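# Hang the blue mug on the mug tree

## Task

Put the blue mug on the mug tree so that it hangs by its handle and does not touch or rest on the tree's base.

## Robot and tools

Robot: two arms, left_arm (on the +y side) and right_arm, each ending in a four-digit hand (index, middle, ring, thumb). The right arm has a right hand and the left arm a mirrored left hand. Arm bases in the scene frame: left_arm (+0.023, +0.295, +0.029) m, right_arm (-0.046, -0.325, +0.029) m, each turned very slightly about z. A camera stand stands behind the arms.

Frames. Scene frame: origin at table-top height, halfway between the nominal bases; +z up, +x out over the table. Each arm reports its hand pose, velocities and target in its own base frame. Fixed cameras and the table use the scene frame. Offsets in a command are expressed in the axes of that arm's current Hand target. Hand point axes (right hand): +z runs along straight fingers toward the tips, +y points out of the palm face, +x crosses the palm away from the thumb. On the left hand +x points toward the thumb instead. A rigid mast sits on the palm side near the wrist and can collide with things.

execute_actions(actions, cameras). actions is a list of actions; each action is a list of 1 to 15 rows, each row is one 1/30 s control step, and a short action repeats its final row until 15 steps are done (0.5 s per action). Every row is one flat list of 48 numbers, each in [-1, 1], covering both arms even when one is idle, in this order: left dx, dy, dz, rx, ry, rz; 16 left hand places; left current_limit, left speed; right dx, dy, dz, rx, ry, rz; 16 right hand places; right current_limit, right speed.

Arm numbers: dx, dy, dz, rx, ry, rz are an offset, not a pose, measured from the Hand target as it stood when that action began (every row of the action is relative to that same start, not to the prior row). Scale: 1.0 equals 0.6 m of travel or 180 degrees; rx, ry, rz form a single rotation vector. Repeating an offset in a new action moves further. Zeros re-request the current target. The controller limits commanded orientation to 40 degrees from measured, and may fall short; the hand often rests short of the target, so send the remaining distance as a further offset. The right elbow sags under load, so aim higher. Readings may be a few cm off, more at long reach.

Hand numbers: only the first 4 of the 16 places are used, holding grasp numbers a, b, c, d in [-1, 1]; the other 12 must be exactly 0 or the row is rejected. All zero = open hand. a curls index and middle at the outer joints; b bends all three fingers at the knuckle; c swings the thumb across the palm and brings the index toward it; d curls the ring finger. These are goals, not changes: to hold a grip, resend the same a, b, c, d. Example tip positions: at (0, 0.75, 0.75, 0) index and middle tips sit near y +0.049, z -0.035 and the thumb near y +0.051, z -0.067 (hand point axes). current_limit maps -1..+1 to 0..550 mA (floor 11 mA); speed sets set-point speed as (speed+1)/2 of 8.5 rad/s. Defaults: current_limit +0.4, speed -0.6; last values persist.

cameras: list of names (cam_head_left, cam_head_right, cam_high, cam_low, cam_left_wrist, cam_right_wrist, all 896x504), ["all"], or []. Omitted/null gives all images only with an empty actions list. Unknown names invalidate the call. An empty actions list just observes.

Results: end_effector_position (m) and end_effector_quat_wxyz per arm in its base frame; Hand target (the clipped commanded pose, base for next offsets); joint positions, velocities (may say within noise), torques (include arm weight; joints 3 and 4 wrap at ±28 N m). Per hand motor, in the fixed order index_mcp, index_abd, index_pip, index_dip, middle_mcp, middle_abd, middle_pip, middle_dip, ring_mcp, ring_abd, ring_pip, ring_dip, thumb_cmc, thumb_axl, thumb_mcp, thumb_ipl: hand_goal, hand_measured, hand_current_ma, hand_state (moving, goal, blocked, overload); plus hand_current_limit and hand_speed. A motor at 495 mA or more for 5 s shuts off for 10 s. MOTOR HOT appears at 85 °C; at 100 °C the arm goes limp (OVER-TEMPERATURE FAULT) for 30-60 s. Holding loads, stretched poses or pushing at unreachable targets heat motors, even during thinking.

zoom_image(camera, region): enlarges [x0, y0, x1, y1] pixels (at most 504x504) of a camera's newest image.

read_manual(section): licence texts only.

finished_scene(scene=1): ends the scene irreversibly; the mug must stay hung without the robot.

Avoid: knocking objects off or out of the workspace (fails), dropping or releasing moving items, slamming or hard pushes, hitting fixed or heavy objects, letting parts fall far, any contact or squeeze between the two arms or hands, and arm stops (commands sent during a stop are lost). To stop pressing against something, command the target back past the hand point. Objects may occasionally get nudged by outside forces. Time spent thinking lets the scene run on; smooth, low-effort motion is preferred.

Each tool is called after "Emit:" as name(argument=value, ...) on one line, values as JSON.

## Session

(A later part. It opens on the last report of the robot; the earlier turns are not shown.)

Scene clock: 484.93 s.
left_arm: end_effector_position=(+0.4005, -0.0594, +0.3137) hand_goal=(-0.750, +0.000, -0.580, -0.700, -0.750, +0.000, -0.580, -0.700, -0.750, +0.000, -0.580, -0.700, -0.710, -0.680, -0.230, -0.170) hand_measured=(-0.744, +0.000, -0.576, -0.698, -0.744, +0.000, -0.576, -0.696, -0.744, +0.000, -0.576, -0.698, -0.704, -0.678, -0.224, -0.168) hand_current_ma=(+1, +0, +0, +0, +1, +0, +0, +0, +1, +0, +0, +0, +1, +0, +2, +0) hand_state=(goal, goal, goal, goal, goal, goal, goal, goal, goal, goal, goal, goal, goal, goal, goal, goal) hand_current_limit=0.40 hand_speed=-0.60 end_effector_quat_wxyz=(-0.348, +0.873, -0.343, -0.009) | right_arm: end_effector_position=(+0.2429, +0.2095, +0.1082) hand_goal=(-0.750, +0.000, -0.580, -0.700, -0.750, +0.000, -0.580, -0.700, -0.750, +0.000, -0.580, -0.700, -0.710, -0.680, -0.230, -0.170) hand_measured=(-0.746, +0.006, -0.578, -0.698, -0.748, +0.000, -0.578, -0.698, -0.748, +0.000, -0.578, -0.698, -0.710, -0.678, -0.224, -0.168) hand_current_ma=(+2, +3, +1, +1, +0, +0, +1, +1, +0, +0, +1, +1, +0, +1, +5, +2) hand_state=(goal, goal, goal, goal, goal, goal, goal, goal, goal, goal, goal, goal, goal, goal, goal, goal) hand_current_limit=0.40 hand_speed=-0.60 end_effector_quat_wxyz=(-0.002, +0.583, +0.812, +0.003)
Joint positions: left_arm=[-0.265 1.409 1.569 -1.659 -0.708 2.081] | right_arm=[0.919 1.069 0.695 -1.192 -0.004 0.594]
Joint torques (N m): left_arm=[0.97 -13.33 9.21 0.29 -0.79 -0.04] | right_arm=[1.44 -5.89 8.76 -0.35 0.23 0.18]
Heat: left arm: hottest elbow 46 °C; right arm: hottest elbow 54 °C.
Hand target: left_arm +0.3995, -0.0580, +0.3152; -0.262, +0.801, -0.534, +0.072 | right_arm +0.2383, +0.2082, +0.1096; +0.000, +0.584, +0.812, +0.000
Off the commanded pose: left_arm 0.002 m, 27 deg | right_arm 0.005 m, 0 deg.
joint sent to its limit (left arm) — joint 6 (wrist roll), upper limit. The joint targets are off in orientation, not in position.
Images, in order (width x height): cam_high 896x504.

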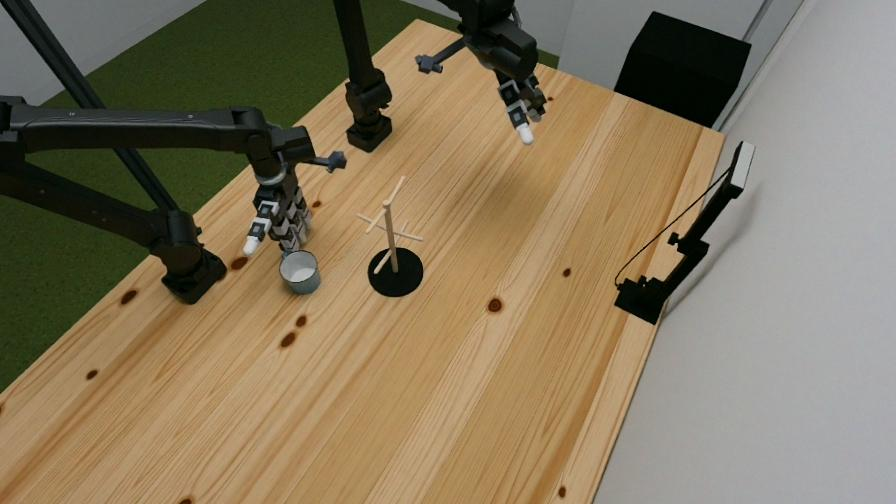

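Emit:
execute_actions(actions=[[[0,0,0,0,0,0,0,0,0,0,0,0,0,0,0,0,0,0,0,0,0,0,0.4,-0.6,-0.0145,-0.0147,0,0,0,0,0,0,0,0,0,0,0,0,0,0,0,0,0,0,0,0,0.4,-0.6]],[[0,0,0,0,0,0,0,0,0,0,0,0,0,0,0,0,0,0,0,0,0,0,0.4,-0.6,0,0,0,0,0,0,0,0,0,0,0,0,0,0,0,0,0,0,0,0,0,0,0.4,-0.6]],[[0,0,0,0,0,0,0,0,0,0,0,0,0,0,0,0,0,0,0,0,0,0,0.4,-0.6,0.0367,0.0477,-0.02,0,0,0,0,0,0,0,0,0,0,0,0,0,0,0,0,0,0,0,0.4,-0.6]],[[0,0,0,0,0,0,0,0,0,0,0,0,0,0,0,0,0,0,0,0,0,0,0.4,-0.6,0,0,-0.1,0,0,0,0,0,0,0,0,0,0,0,0,0,0,0,0,0,0,0,0.4,-0.6]],[[0,0,0,0,0,0,0,0,0,0,0,0,0,0,0,0,0,0,0,0,0,0,0.4,-0.6,0,0,-0.08,0,0,0,0,0,0,0,0,0,0,0,0,0,0,0,0,0,0,0,0.4,-0.6]]], cameras=["cam_high", "cam_head_right"])

Emit:
zoom_image(camera="cam_high", region=[220, 160, 400, 310])

Emit:
zoom_image(camera="cam_head_right", region=[430, 240, 610, 410])

Scene clock: 563.07 s.
left_arm: end_effector_position=(+0.4005, -0.0594, +0.3137) hand_goal=(-0.750, +0.000, -0.580, -0.700, -0.750, +0.000, -0.580, -0.700, -0.750, +0.000, -0.580, -0.700, -0.710, -0.680, -0.230, -0.170) hand_measured=(-0.744, +0.000, -0.576, -0.698, -0.744, +0.000, -0.576, -0.696, -0.744, +0.000, -0.576, -0.698, -0.704, -0.678, -0.224, -0.168) hand_current_ma=(+1, +0, +0, +0, +1, +0, +0, +0, +1, +0, +0, +0, +1, +0, +2, +0) hand_state=(goal, goal, goal, goal, goal, goal, goal, goal, goal, goal, goal, goal, goal, goal, goal, goal) hand_current_limit=0.40 hand_speed=-0.60 end_effector_quat_wxyz=(-0.348, +0.873, -0.343, -0.009) | right_arm: end_effector_position=(+0.2485, +0.2167, +0.2088) hand_goal=(-0.750, +0.000, -0.580, -0.700, -0.750, +0.000, -0.580, -0.700, -0.750, +0.000, -0.580, -0.700, -0.710, -0.680, -0.230, -0.170) hand_measured=(-0.746, +0.004, -0.578, -0.698, -0.748, +0.000, -0.578, -0.698, -0.748, +0.000, -0.578, -0.698, -0.710, -0.678, -0.224, -0.168) hand_current_ma=(+2, +1, +1, +1, +0, +0, +1, +1, +0, +0, +1, +1, +0, +1, +5, +2) hand_state=(goal, goal, goal, goal, goal, goal, goal, goal, goal, goal, goal, goal, goal, goal, goal, goal) hand_current_limit=0.40 hand_speed=-0.60 end_effector_quat_wxyz=(-0.002, +0.583, +0.812, -0.019)
Joint positions: left_arm=[-0.265 1.409 1.569 -1.659 -0.708 2.081] | right_arm=[0.919 1.055 0.964 -1.517 -0.003 0.594]
Joint torques (N m): left_arm=[0.97 -13.33 9.21 0.28 -0.79 -0.04] | right_arm=[1.14 -5.07 13.49 -0.38 0.14 0.21]
Heat: left arm: hottest elbow 46 °C; right arm: hottest elbow 51 °C.
Hand target: left_arm +0.3995, -0.0580, +0.3152; -0.262, +0.801, -0.534, +0.072 | right_arm +0.2529, +0.2272, +0.2295; +0.000, +0.584, +0.812, -0.001
Off the commanded pose: left_arm 0.002 m, 27 deg | right_arm 0.024 m, 2 deg.
joint sent to its limit (left arm) — joint 6 (wrist roll), upper limit. The joint targets are off in orientation, not in position.
Images, in order (width x height): cam_head_right 896x504, cam_high 896x504.

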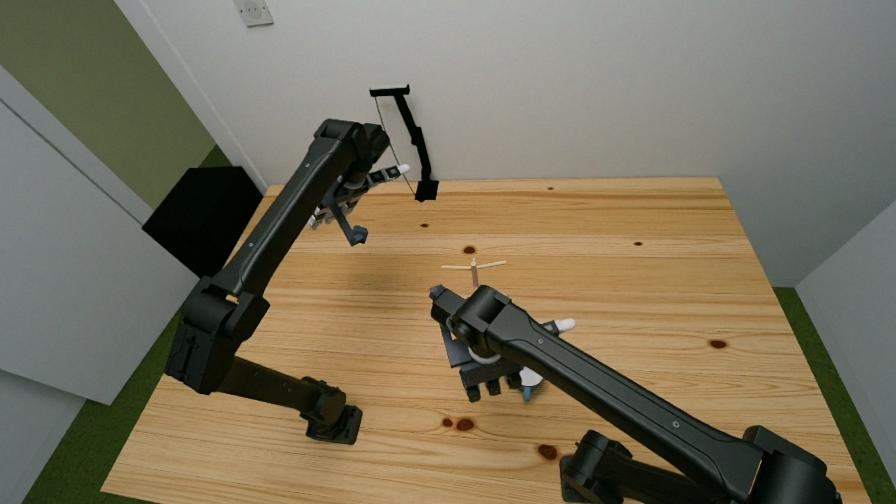

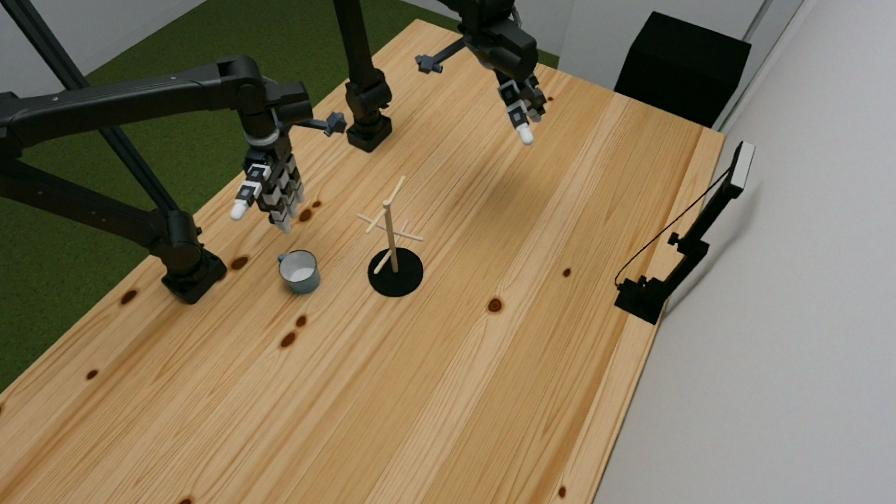

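Scaled by 2.800 from the camera's 896x504 image, which has a finer 1280x720 frame.

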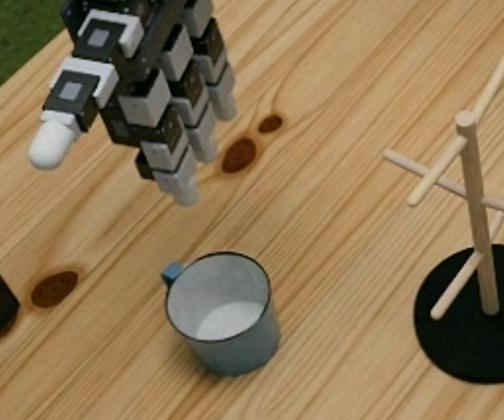

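Scaled by 2.800 from the camera's 896x504 image, which has a finer 1280x720 frame.

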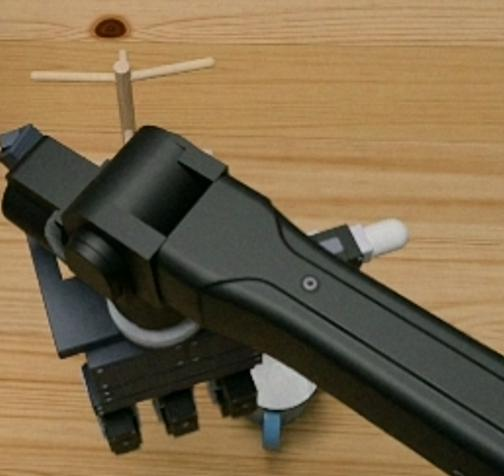

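Emit:
execute_actions(actions=[[[0,0,0,0,0,0,0,0,0,0,0,0,0,0,0,0,0,0,0,0,0,0,0.4,-0.6,-0.0315,-0.018,0,0.0674,0.1015,0.1302,0,0,0,0,0,0,0,0,0,0,0,0,0,0,0,0,0.4,-0.6]],[[0,0,0,0,0,0,0,0,0,0,0,0,0,0,0,0,0,0,0,0,0,0,0.4,-0.6,-0.035,-0.005,-0.0085,0.0674,0.1015,0.1302,0,0,0,0,0,0,0,0,0,0,0,0,0,0,0,0,0.4,-0.6]],[[0,0,0,0,0,0,0,0,0,0,0,0,0,0,0,0,0,0,0,0,0,0,0.4,-0.6,-0.0302,0.0057,-0.0192,0.0674,0.1015,0.1302,0,0.15,0.75,0.4,0,0,0,0,0,0,0,0,0,0,0,0,0.4,-0.6]],[[0,0,0,0,0,0,0,0,0,0,0,0,0,0,0,0,0,0,0,0,0,0,0.4,-0.6,-0.019,0.0108,-0.0292,0.0674,0.1015,0.1302,0,0.15,0.75,0.4,0,0,0,0,0,0,0,0,0,0,0,0,0.4,-0.6]]], cameras=["cam_high", "cam_head_right", "cam_low", "cam_right_wrist"])

Scene clock: 573.67 s.
left_arm: end_effector_position=(+0.4005, -0.0594, +0.3137) hand_goal=(-0.750, +0.000, -0.580, -0.700, -0.750, +0.000, -0.580, -0.700, -0.750, +0.000, -0.580, -0.700, -0.710, -0.680, -0.230, -0.170) hand_measured=(-0.744, +0.000, -0.576, -0.698, -0.744, +0.000, -0.576, -0.696, -0.744, +0.000, -0.576, -0.698, -0.704, -0.678, -0.224, -0.168) hand_current_ma=(+1, +0, +0, +0, +1, +0, +0, +0, +1, +0, +0, +0, +1, +0, +2, +0) hand_state=(goal, goal, goal, goal, goal, goal, goal, goal, goal, goal, goal, goal, goal, goal, goal, goal) hand_current_limit=0.40 hand_speed=-0.60 end_effector_quat_wxyz=(-0.348, +0.873, -0.343, -0.009) | right_arm: end_effector_position=(+0.2353, +0.1426, +0.2298) hand_goal=(-0.326, +0.000, -0.172, -0.730, -0.568, +0.000, -0.550, -0.926, -0.532, +0.000, +0.060, -0.290, +0.564, -0.680, -0.042, -0.088) hand_measured=(-0.320, +0.000, -0.174, -0.728, -0.558, -0.002, -0.550, -0.924, -0.526, -0.002, +0.058, -0.292, +0.562, -0.678, -0.042, -0.090) hand_current_ma=(+4, +0, +0, +2, +9, +0, +0, +1, +6, +0, -1, -1, -1, +1, +0, -1) hand_state=(goal, goal, goal, goal, goal, goal, goal, goal, goal, goal, goal, goal, goal, goal, goal, goal) hand_current_limit=0.40 hand_speed=-0.60 end_effector_quat_wxyz=(-0.622, +0.782, -0.015, +0.008)
Joint positions: left_arm=[-0.265 1.409 1.569 -1.659 -0.708 2.081] | right_arm=[-0.03 1.005 0.844 -1.402 -1.344 1.585]
Joint torques (N m): left_arm=[0.91 -13.33 9.18 0.29 -0.79 -0.04] | right_arm=[-0.5 -5.6 9.22 0.58 -1.41 0.24]
Heat: left arm: hottest elbow 46 °C; right arm: hottest elbow 52 °C.
Hand target: left_arm +0.3995, -0.0580, +0.3152; -0.262, +0.801, -0.534, +0.072 | right_arm +0.2360, +0.1417, +0.2297; -0.615, +0.788, -0.031, +0.022
Off the commanded pose: left_arm 0.002 m, 27 deg | right_arm 0.001 m, 3 deg.
joint sent to its limit (left arm) — joint 6 (wrist roll), upper limit. The joint targets are off in orientation, not in position.
camera_calibration:
cam_right_wrist: T_world_to_cam=[[-0.737027, -0.114843, -0.666035, 0.370479], [-0.472257, -0.617459, 0.629062, 0.00440249], [-0.483492, 0.778175, 0.400848, 0.0378022], [0, 0, 0, 1]] pos_world=[0.293409, 0.0158486, 0.228829]
Images, in order (width x height): cam_head_right 896x504, cam_high 896x504, cam_low 896x504, cam_right_wrist 896x504.

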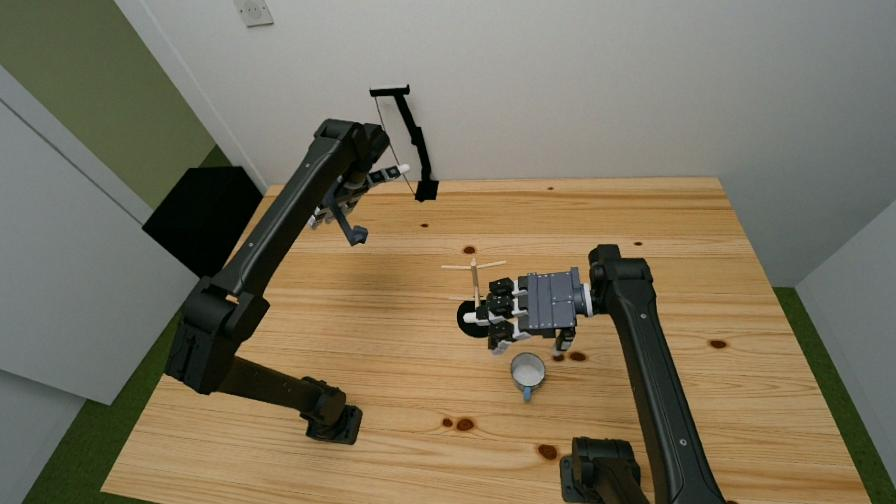

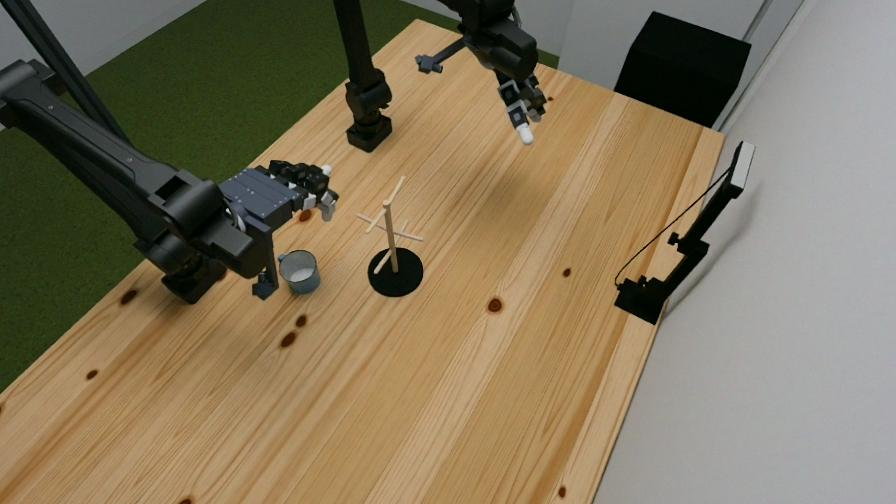

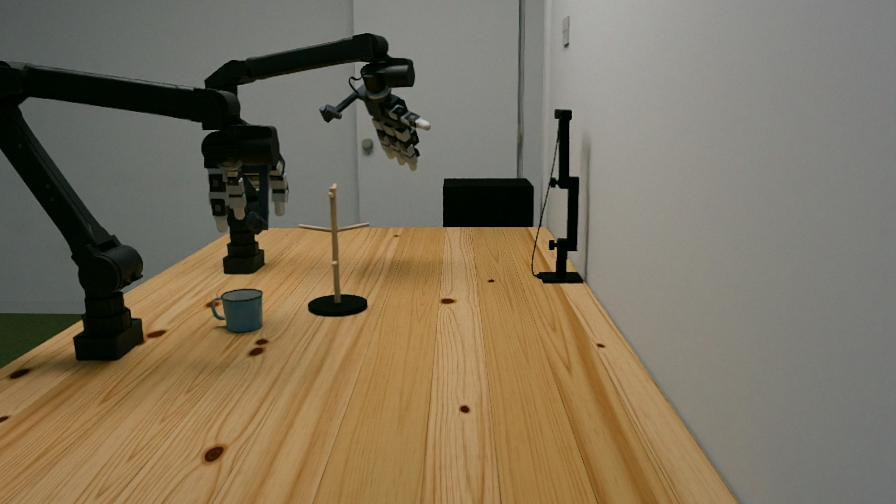

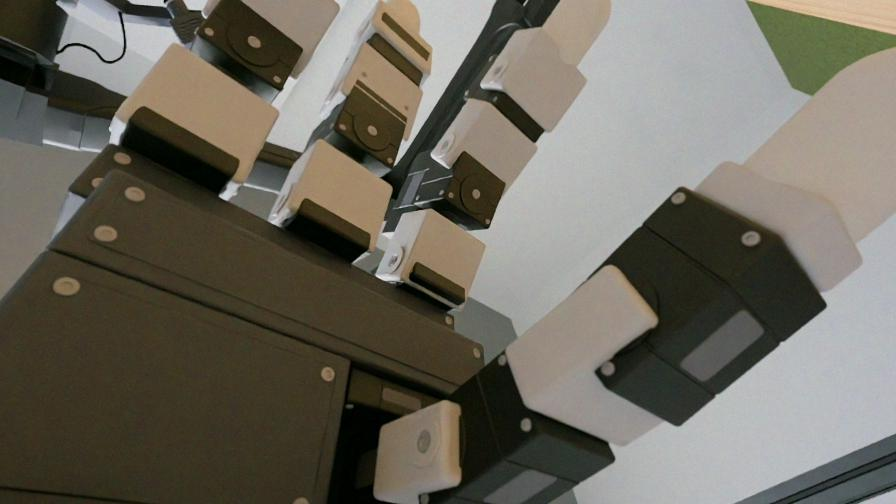

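Emit:
zoom_image(camera="cam_head_right", region=[450, 290, 610, 420])

Emit:
zoom_image(camera="cam_low", region=[180, 160, 380, 350])

Scaled by 3.150 from the camera's 896x504 image, which has a finer 1280x720 frame.

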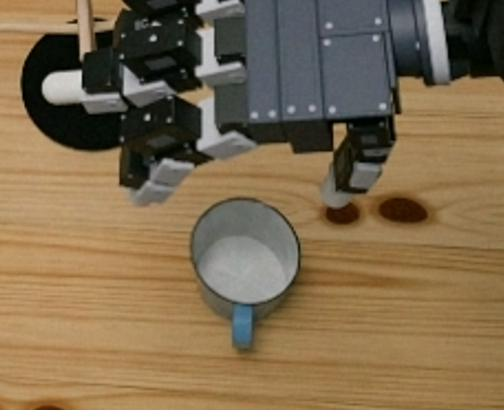

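Scaled by 2.520 from the camera's 896x504 image, which has a finer 1280x720 frame.

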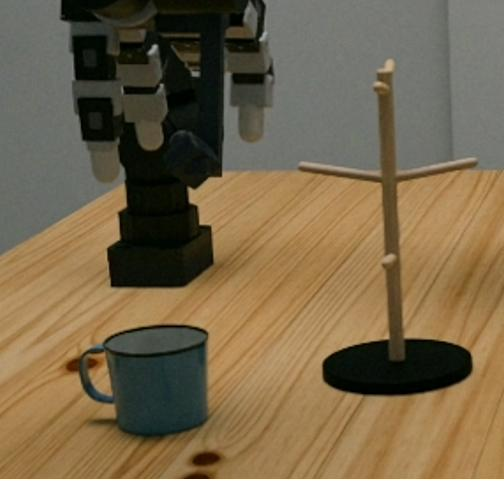

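Emit:
execute_actions(actions=[[[0,0,0,0,0,0,0,0,0,0,0,0,0,0,0,0,0,0,0,0,0,0,0.4,-0.6,0.0006,0.0938,0.0203,0,0,0,0,0.15,0.75,0.4,0,0,0,0,0,0,0,0,0,0,0,0,0.4,-0.6]],[[0,0,0,0,0,0,0,0,0,0,0,0,0,0,0,0,0,0,0,0,0,0,0.4,-0.6,0.0006,0.0938,0.0203,0,0,0,0,0.15,0.75,0.4,0,0,0,0,0,0,0,0,0,0,0,0,0.4,-0.6]]], cameras=["cam_high", "cam_head_right", "cam_low", "cam_head_left"])

Emit:
zoom_image(camera="cam_head_right", region=[450, 290, 610, 420])

Emit:
zoom_image(camera="cam_low", region=[180, 190, 340, 350])

Emit:
zoom_image(camera="cam_high", region=[220, 160, 380, 310])

Emit:
zoom_image(camera="cam_head_left", region=[450, 290, 610, 420])

Scene clock: 602.47 s.
left_arm: end_effector_position=(+0.4005, -0.0594, +0.3137) hand_goal=(-0.750, +0.000, -0.580, -0.700, -0.750, +0.000, -0.580, -0.700, -0.750, +0.000, -0.580, -0.700, -0.710, -0.680, -0.230, -0.170) hand_measured=(-0.744, +0.000, -0.576, -0.698, -0.744, +0.000, -0.576, -0.696, -0.744, +0.000, -0.576, -0.698, -0.704, -0.678, -0.224, -0.168) hand_current_ma=(+1, +0, +0, +0, +1, +0, +0, +0, +1, +0, +0, +0, +1, +0, +2, +0) hand_state=(goal, goal, goal, goal, goal, goal, goal, goal, goal, goal, goal, goal, goal, goal, goal, goal) hand_current_limit=0.40 hand_speed=-0.60 end_effector_quat_wxyz=(-0.348, +0.873, -0.343, -0.009) | right_arm: end_effector_position=(+0.2327, +0.1401, +0.1155) hand_goal=(-0.326, +0.000, -0.172, -0.730, -0.568, +0.000, -0.550, -0.926, -0.532, +0.000, +0.060, -0.290, +0.564, -0.680, -0.042, -0.088) hand_measured=(-0.320, +0.000, -0.174, -0.728, -0.558, -0.002, -0.550, -0.924, -0.526, -0.002, +0.058, -0.292, +0.564, -0.678, -0.042, -0.090) hand_current_ma=(+4, +0, +0, +2, +9, +0, +0, +1, +6, +0, -1, -1, +0, +1, +0, -1) hand_state=(goal, goal, goal, goal, goal, goal, goal, goal, goal, goal, goal, goal, goal, goal, goal, goal) hand_current_limit=0.40 hand_speed=-0.60 end_effector_quat_wxyz=(-0.617, +0.786, -0.024, +0.019)
Joint positions: left_arm=[-0.265 1.409 1.569 -1.659 -0.708 2.081] | right_arm=[-0.036 1.082 0.58 -0.966 -1.329 1.677]
Joint torques (N m): left_arm=[1.03 -13.33 9.21 0.29 -0.79 -0.04] | right_arm=[-0.44 -4.78 8.91 0.7 -1.05 0.25]
Heat: left arm: hottest elbow 46 °C; right arm: hottest elbow 49 °C.
Hand target: left_arm +0.3995, -0.0580, +0.3152; -0.262, +0.801, -0.534, +0.072 | right_arm +0.2362, +0.1378, +0.1147; -0.614, +0.788, -0.030, +0.023
Off the commanded pose: left_arm 0.002 m, 27 deg | right_arm 0.004 m, 1 deg.
joint sent to its limit (left arm) — joint 6 (wrist roll), upper limit. The joint targets are off in orientation, not in position.
Images, in order (width x height): cam_head_left 896x504, cam_head_right 896x504, cam_high 896x504, cam_low 896x504.

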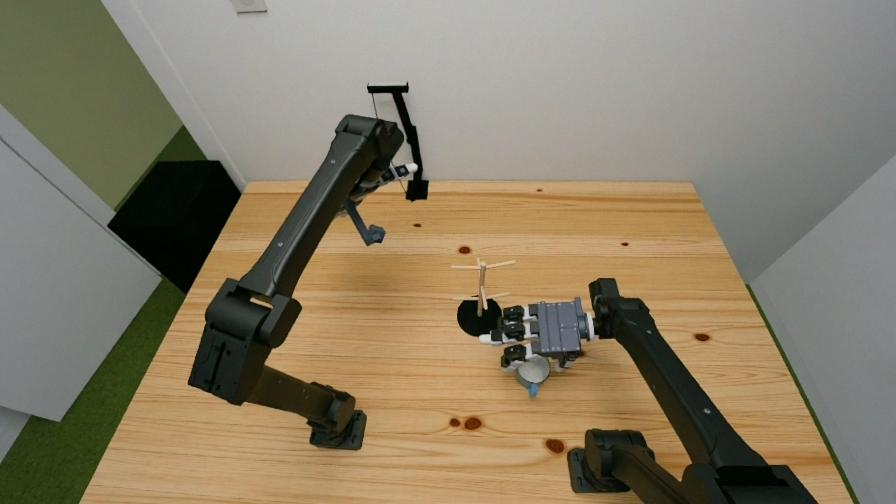

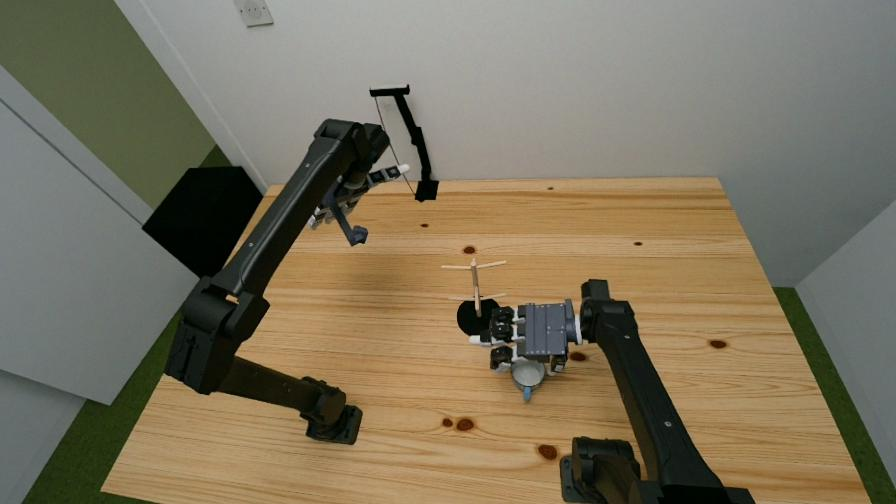

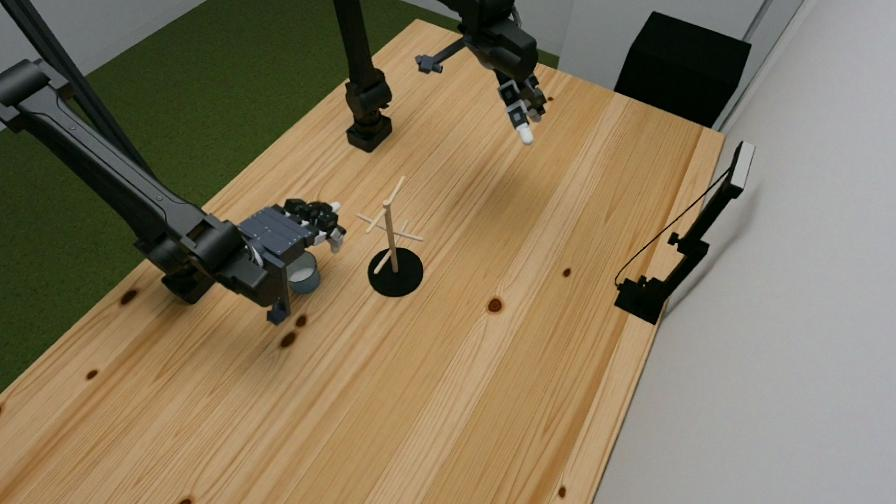

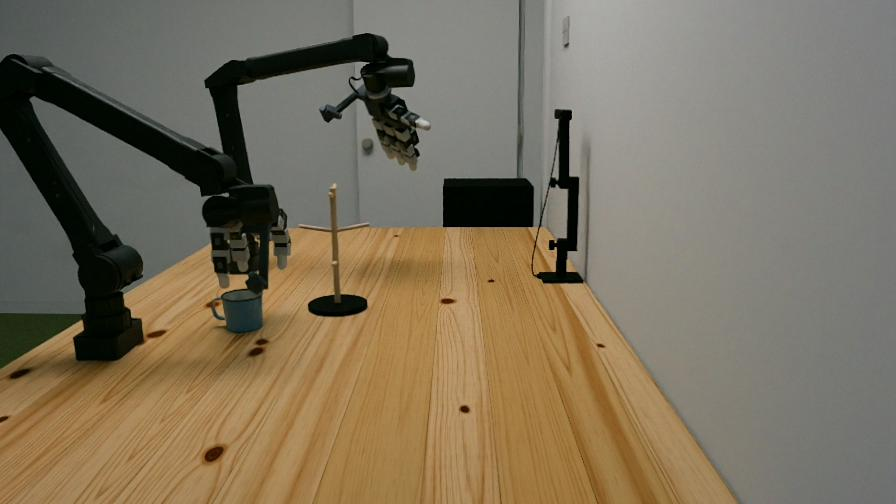

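Scaled by 3.150 from the camera's 896x504 image, which has a finer 1280x720 frame.

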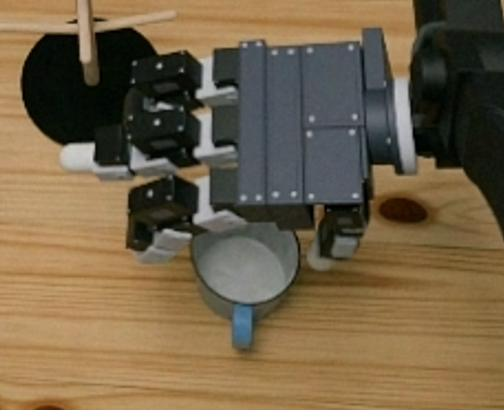

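Scaled by 3.150 from the camera's 896x504 image, which has a finer 1280x720 frame.

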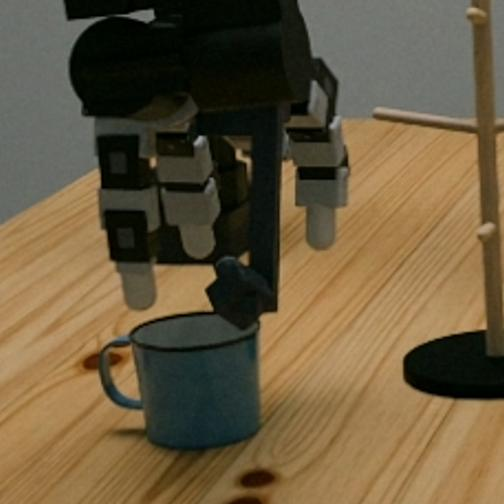

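Scaled by 3.150 from the camera's 896x504 image, which has a finer 1280x720 frame.

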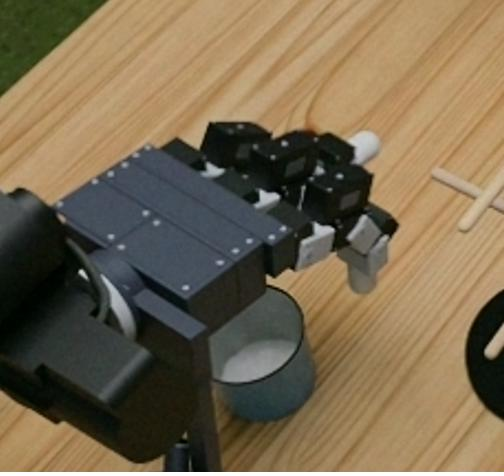

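Scaled by 3.150 from the camera's 896x504 image, which has a finer 1280x720 frame.

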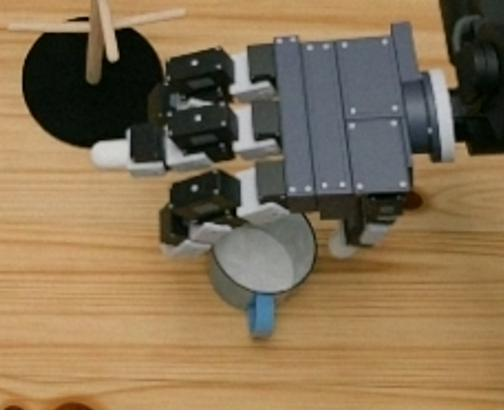

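Emit:
execute_actions(actions=[[[0,0,0,0,0,0,0,0,0,0,0,0,0,0,0,0,0,0,0,0,0,0,0.4,-0.6,0.0175,0.0348,-0.002,0,0,0,0,0.15,0.75,0.4,0,0,0,0,0,0,0,0,0,0,0,0,0.4,-0.6]],[[0,0,0,0,0,0,0,0,0,0,0,0,0,0,0,0,0,0,0,0,0,0,0.4,-0.6,0,0.02,0.005,0,0,0,0,0.15,0.75,0.4,0,0,0,0,0,0,0,0,0,0,0,0,0.4,-0.6]]], cameras=["cam_head_right", "cam_low", "cam_head_left"])

Emit:
zoom_image(camera="cam_head_right", region=[450, 290, 610, 420])

Emit:
zoom_image(camera="cam_low", region=[180, 190, 340, 350])

Emit:
zoom_image(camera="cam_head_left", region=[450, 290, 610, 420])

Scene clock: 626.00 s.
left_arm: end_effector_position=(+0.4005, -0.0594, +0.3137) hand_goal=(-0.750, +0.000, -0.580, -0.700, -0.750, +0.000, -0.580, -0.700, -0.750, +0.000, -0.580, -0.700, -0.710, -0.680, -0.230, -0.170) hand_measured=(-0.744, +0.000, -0.576, -0.698, -0.744, +0.000, -0.576, -0.696, -0.744, +0.000, -0.576, -0.698, -0.704, -0.678, -0.224, -0.168) hand_current_ma=(+1, +0, +0, +0, +1, +0, +0, +0, +1, +0, +0, +0, +1, +0, +2, +0) hand_state=(goal, goal, goal, goal, goal, goal, goal, goal, goal, goal, goal, goal, goal, goal, goal, goal) hand_current_limit=0.40 hand_speed=-0.60 end_effector_quat_wxyz=(-0.348, +0.873, -0.343, -0.009) | right_arm: end_effector_position=(+0.2414, +0.1347, +0.0856) hand_goal=(-0.326, +0.000, -0.172, -0.730, -0.568, +0.000, -0.550, -0.926, -0.532, +0.000, +0.060, -0.290, +0.564, -0.680, -0.042, -0.088) hand_measured=(-0.320, +0.000, -0.174, -0.728, -0.558, -0.002, -0.550, -0.924, -0.526, -0.002, +0.058, -0.292, +0.564, -0.678, -0.042, -0.090) hand_current_ma=(+4, +0, +0, +2, +9, +0, +0, +1, +6, +0, -1, -1, +0, +1, +0, -1) hand_state=(goal, goal, goal, goal, goal, goal, goal, goal, goal, goal, goal, goal, goal, goal, goal, goal) hand_current_limit=0.40 hand_speed=-0.60 end_effector_quat_wxyz=(-0.617, +0.786, -0.032, +0.013)
Joint positions: left_arm=[-0.265 1.409 1.569 -1.659 -0.708 2.081] | right_arm=[-0.056 1.196 0.567 -0.92 -1.329 1.612]
Joint torques (N m): left_arm=[1.03 -13.33 9.21 0.28 -0.79 -0.04] | right_arm=[-1.26 -5.3 7.65 0.76 -1.1 -0.06]
Heat: left arm: hottest elbow 47 °C; right arm: hottest elbow 48 °C.
Hand target: left_arm +0.3995, -0.0580, +0.3152; -0.262, +0.801, -0.534, +0.072 | right_arm +0.2461, +0.1309, +0.0823; -0.615, +0.788, -0.030, +0.022
Off the commanded pose: left_arm 0.002 m, 27 deg | right_arm 0.007 m, 1 deg.
joint sent to its limit (left arm) — joint 6 (wrist roll), upper limit. The joint targets are off in orientation, not in position.
Images, in order (width x height): cam_head_left 896x504, cam_head_right 896x504, cam_low 896x504.

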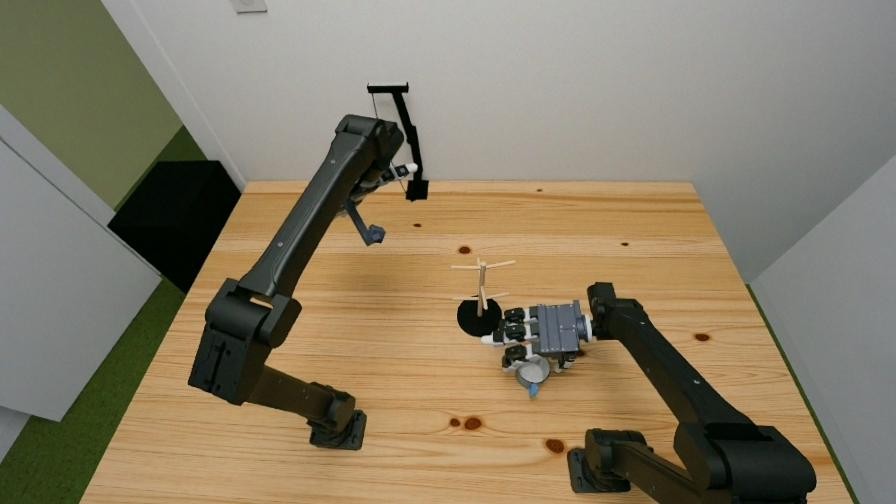

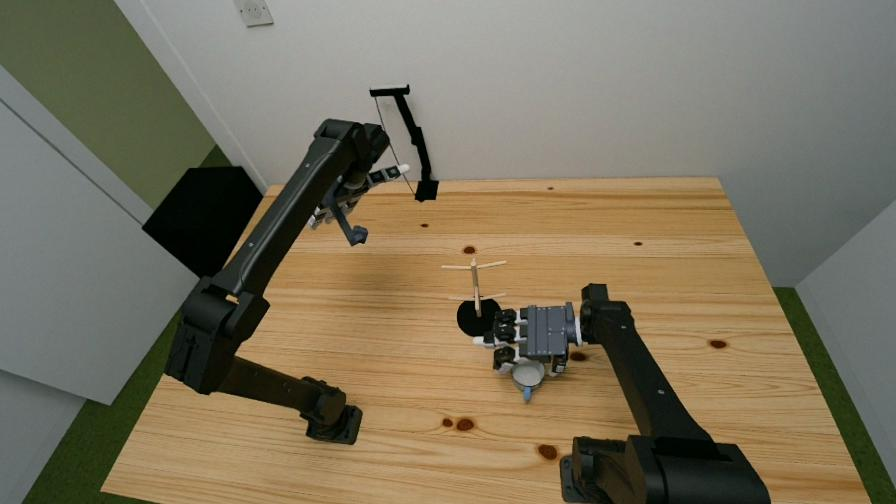

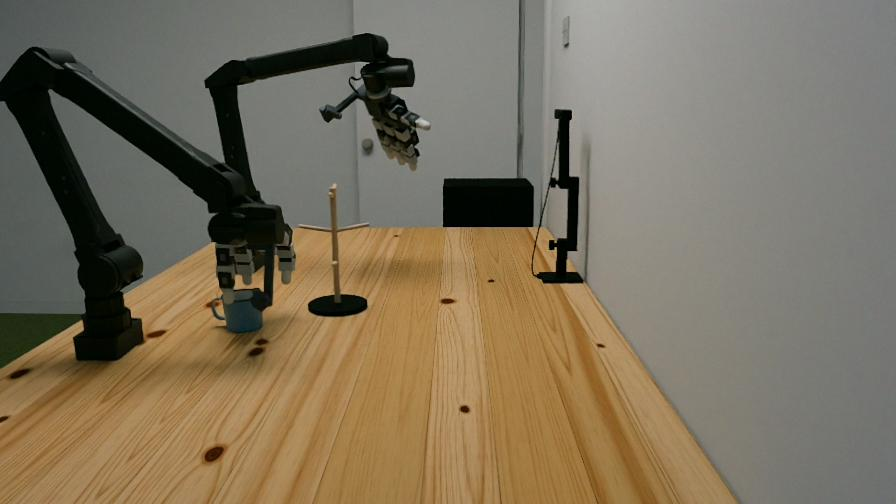

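Scaled by 3.150 from the camera's 896x504 image, which has a finer 1280x720 frame.

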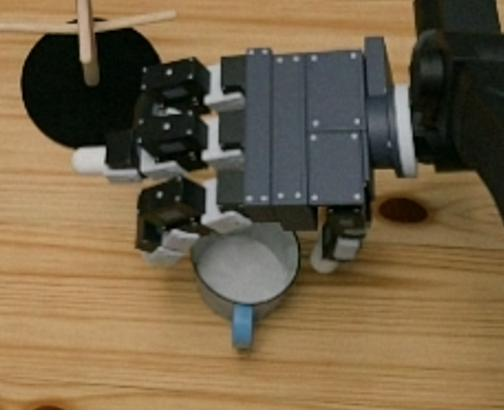

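Scaled by 3.150 from the camera's 896x504 image, which has a finer 1280x720 frame.

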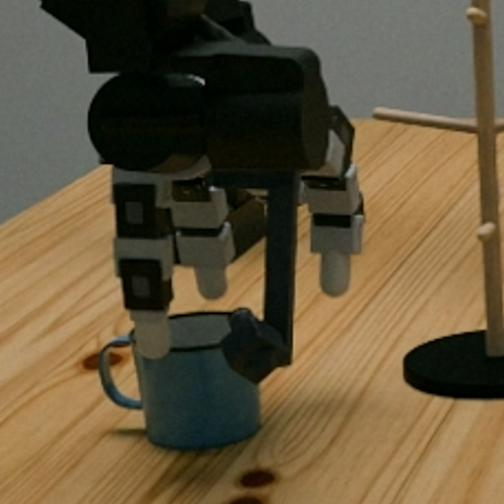

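Scaled by 3.150 from the camera's 896x504 image, which has a finer 1280x720 frame.

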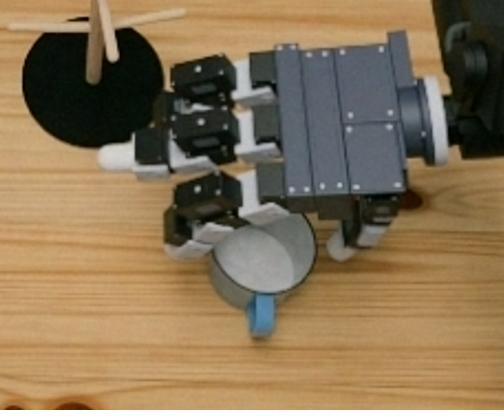

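Emit:
execute_actions(actions=[[[0,0,0,0,0,0,0,0,0,0,0,0,0,0,0,0,0,0,0,0,0,0,0.4,-0.6,0,0.0318,0.008,0,0,0,0,0.15,0.75,0.4,0,0,0,0,0,0,0,0,0,0,0,0,0.4,-0.6]],[[0,0,0,0,0,0,0,0,0,0,0,0,0,0,0,0,0,0,0,0,0,0,0.4,-0.6,0,0.0318,0.008,0,0,0,0,0.15,0.75,0.4,0,0,0,0,0,0,0,0,0,0,0,0,0.4,-0.6]]], cameras=["cam_head_right", "cam_low", "cam_right_wrist"])

Emit:
zoom_image(camera="cam_head_right", region=[450, 290, 610, 420])

Emit:
zoom_image(camera="cam_low", region=[180, 190, 340, 350])

Scene clock: 633.93 s.
left_arm: end_effector_position=(+0.4005, -0.0594, +0.3137) hand_goal=(-0.750, +0.000, -0.580, -0.700, -0.750, +0.000, -0.580, -0.700, -0.750, +0.000, -0.580, -0.700, -0.710, -0.680, -0.230, -0.170) hand_measured=(-0.744, +0.000, -0.576, -0.698, -0.744, +0.000, -0.576, -0.696, -0.744, +0.000, -0.576, -0.698, -0.704, -0.678, -0.224, -0.168) hand_current_ma=(+1, +0, +0, +0, +1, +0, +0, +0, +1, +0, +0, +0, +1, +0, +2, +0) hand_state=(goal, goal, goal, goal, goal, goal, goal, goal, goal, goal, goal, goal, goal, goal, goal, goal) hand_current_limit=0.40 hand_speed=-0.60 end_effector_quat_wxyz=(-0.348, +0.873, -0.343, -0.009) | right_arm: end_effector_position=(+0.2425, +0.1344, +0.0458) hand_goal=(-0.326, +0.000, -0.172, -0.730, -0.568, +0.000, -0.550, -0.926, -0.532, +0.000, +0.060, -0.290, +0.564, -0.680, -0.042, -0.088) hand_measured=(-0.320, +0.000, -0.174, -0.728, -0.558, -0.002, -0.550, -0.924, -0.526, -0.002, +0.058, -0.292, +0.564, -0.678, -0.042, -0.090) hand_current_ma=(+4, +0, +0, +2, +9, +0, +0, +1, +6, +0, -1, -1, +0, +1, +0, -1) hand_state=(goal, goal, goal, goal, goal, goal, goal, goal, goal, goal, goal, goal, goal, goal, goal, goal) hand_current_limit=0.40 hand_speed=-0.60 end_effector_quat_wxyz=(-0.617, +0.787, -0.028, +0.016)
Joint positions: left_arm=[-0.265 1.409 1.569 -1.659 -0.708 2.081] | right_arm=[-0.057 1.3 0.514 -0.766 -1.329 1.602]
Joint torques (N m): left_arm=[0.97 -13.27 9.21 0.31 -0.79 -0.04] | right_arm=[-1.2 -5.77 6.78 0.54 -1.13 0]
Heat: left arm: hottest elbow 47 °C; right arm: hottest elbow 48 °C.
Hand target: left_arm +0.3995, -0.0580, +0.3152; -0.262, +0.801, -0.534, +0.072 | right_arm +0.2461, +0.1309, +0.0430; -0.615, +0.788, -0.030, +0.022
Off the commanded pose: left_arm 0.002 m, 27 deg | right_arm 0.006 m, 1 deg.
joint sent to its limit (left arm) — joint 6 (wrist roll), upper limit. The joint targets are off in orientation, not in position.
camera_calibration:
cam_right_wrist: T_world_to_cam=[[-0.743779, -0.101516, -0.660671, 0.251869], [-0.487603, -0.593664, 0.640161, 0.11836], [-0.457204, 0.798284, 0.392056, 0.112697], [0, 0, 0, 1]] pos_world=[0.296573, 0.00587115, 0.0464495]
Images, in order (width x height): cam_head_right 896x504, cam_low 896x504, cam_right_wrist 896x504.

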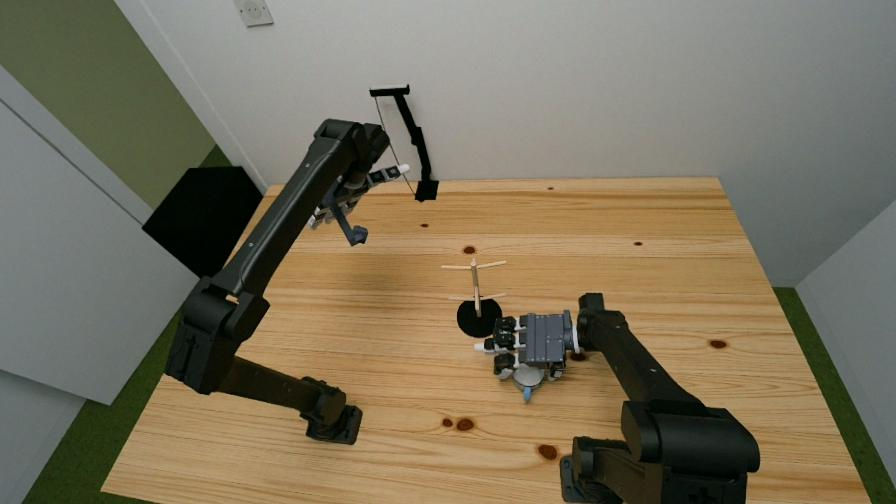

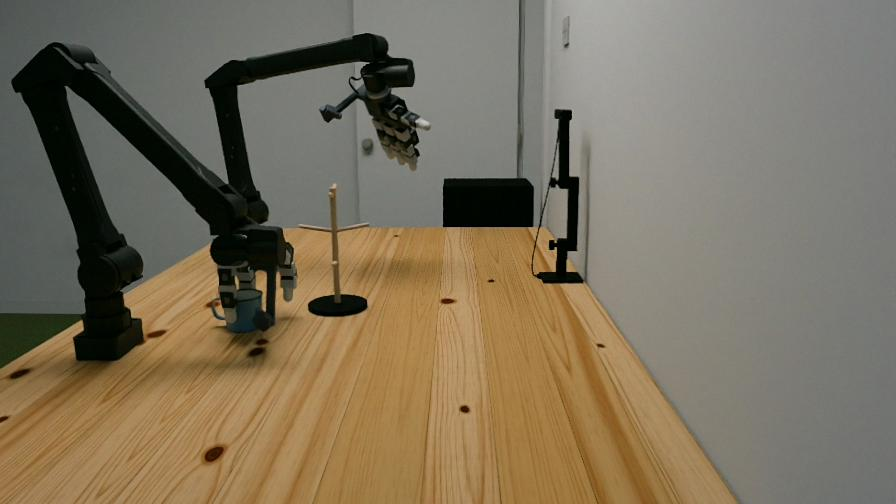

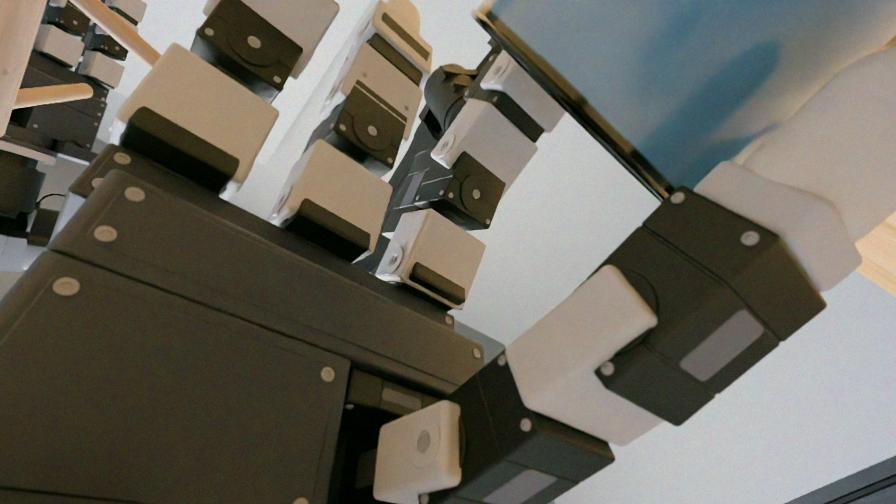

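Scaled by 3.150 from the camera's 896x504 image, which has a finer 1280x720 frame.

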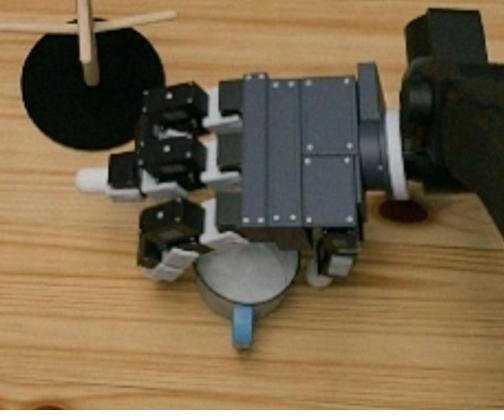

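Scaled by 3.150 from the camera's 896x504 image, which has a finer 1280x720 frame.

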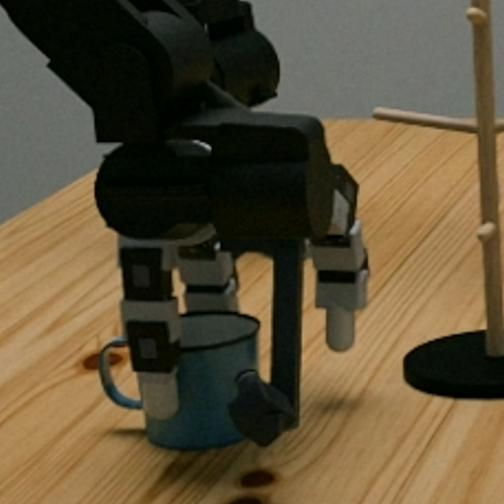

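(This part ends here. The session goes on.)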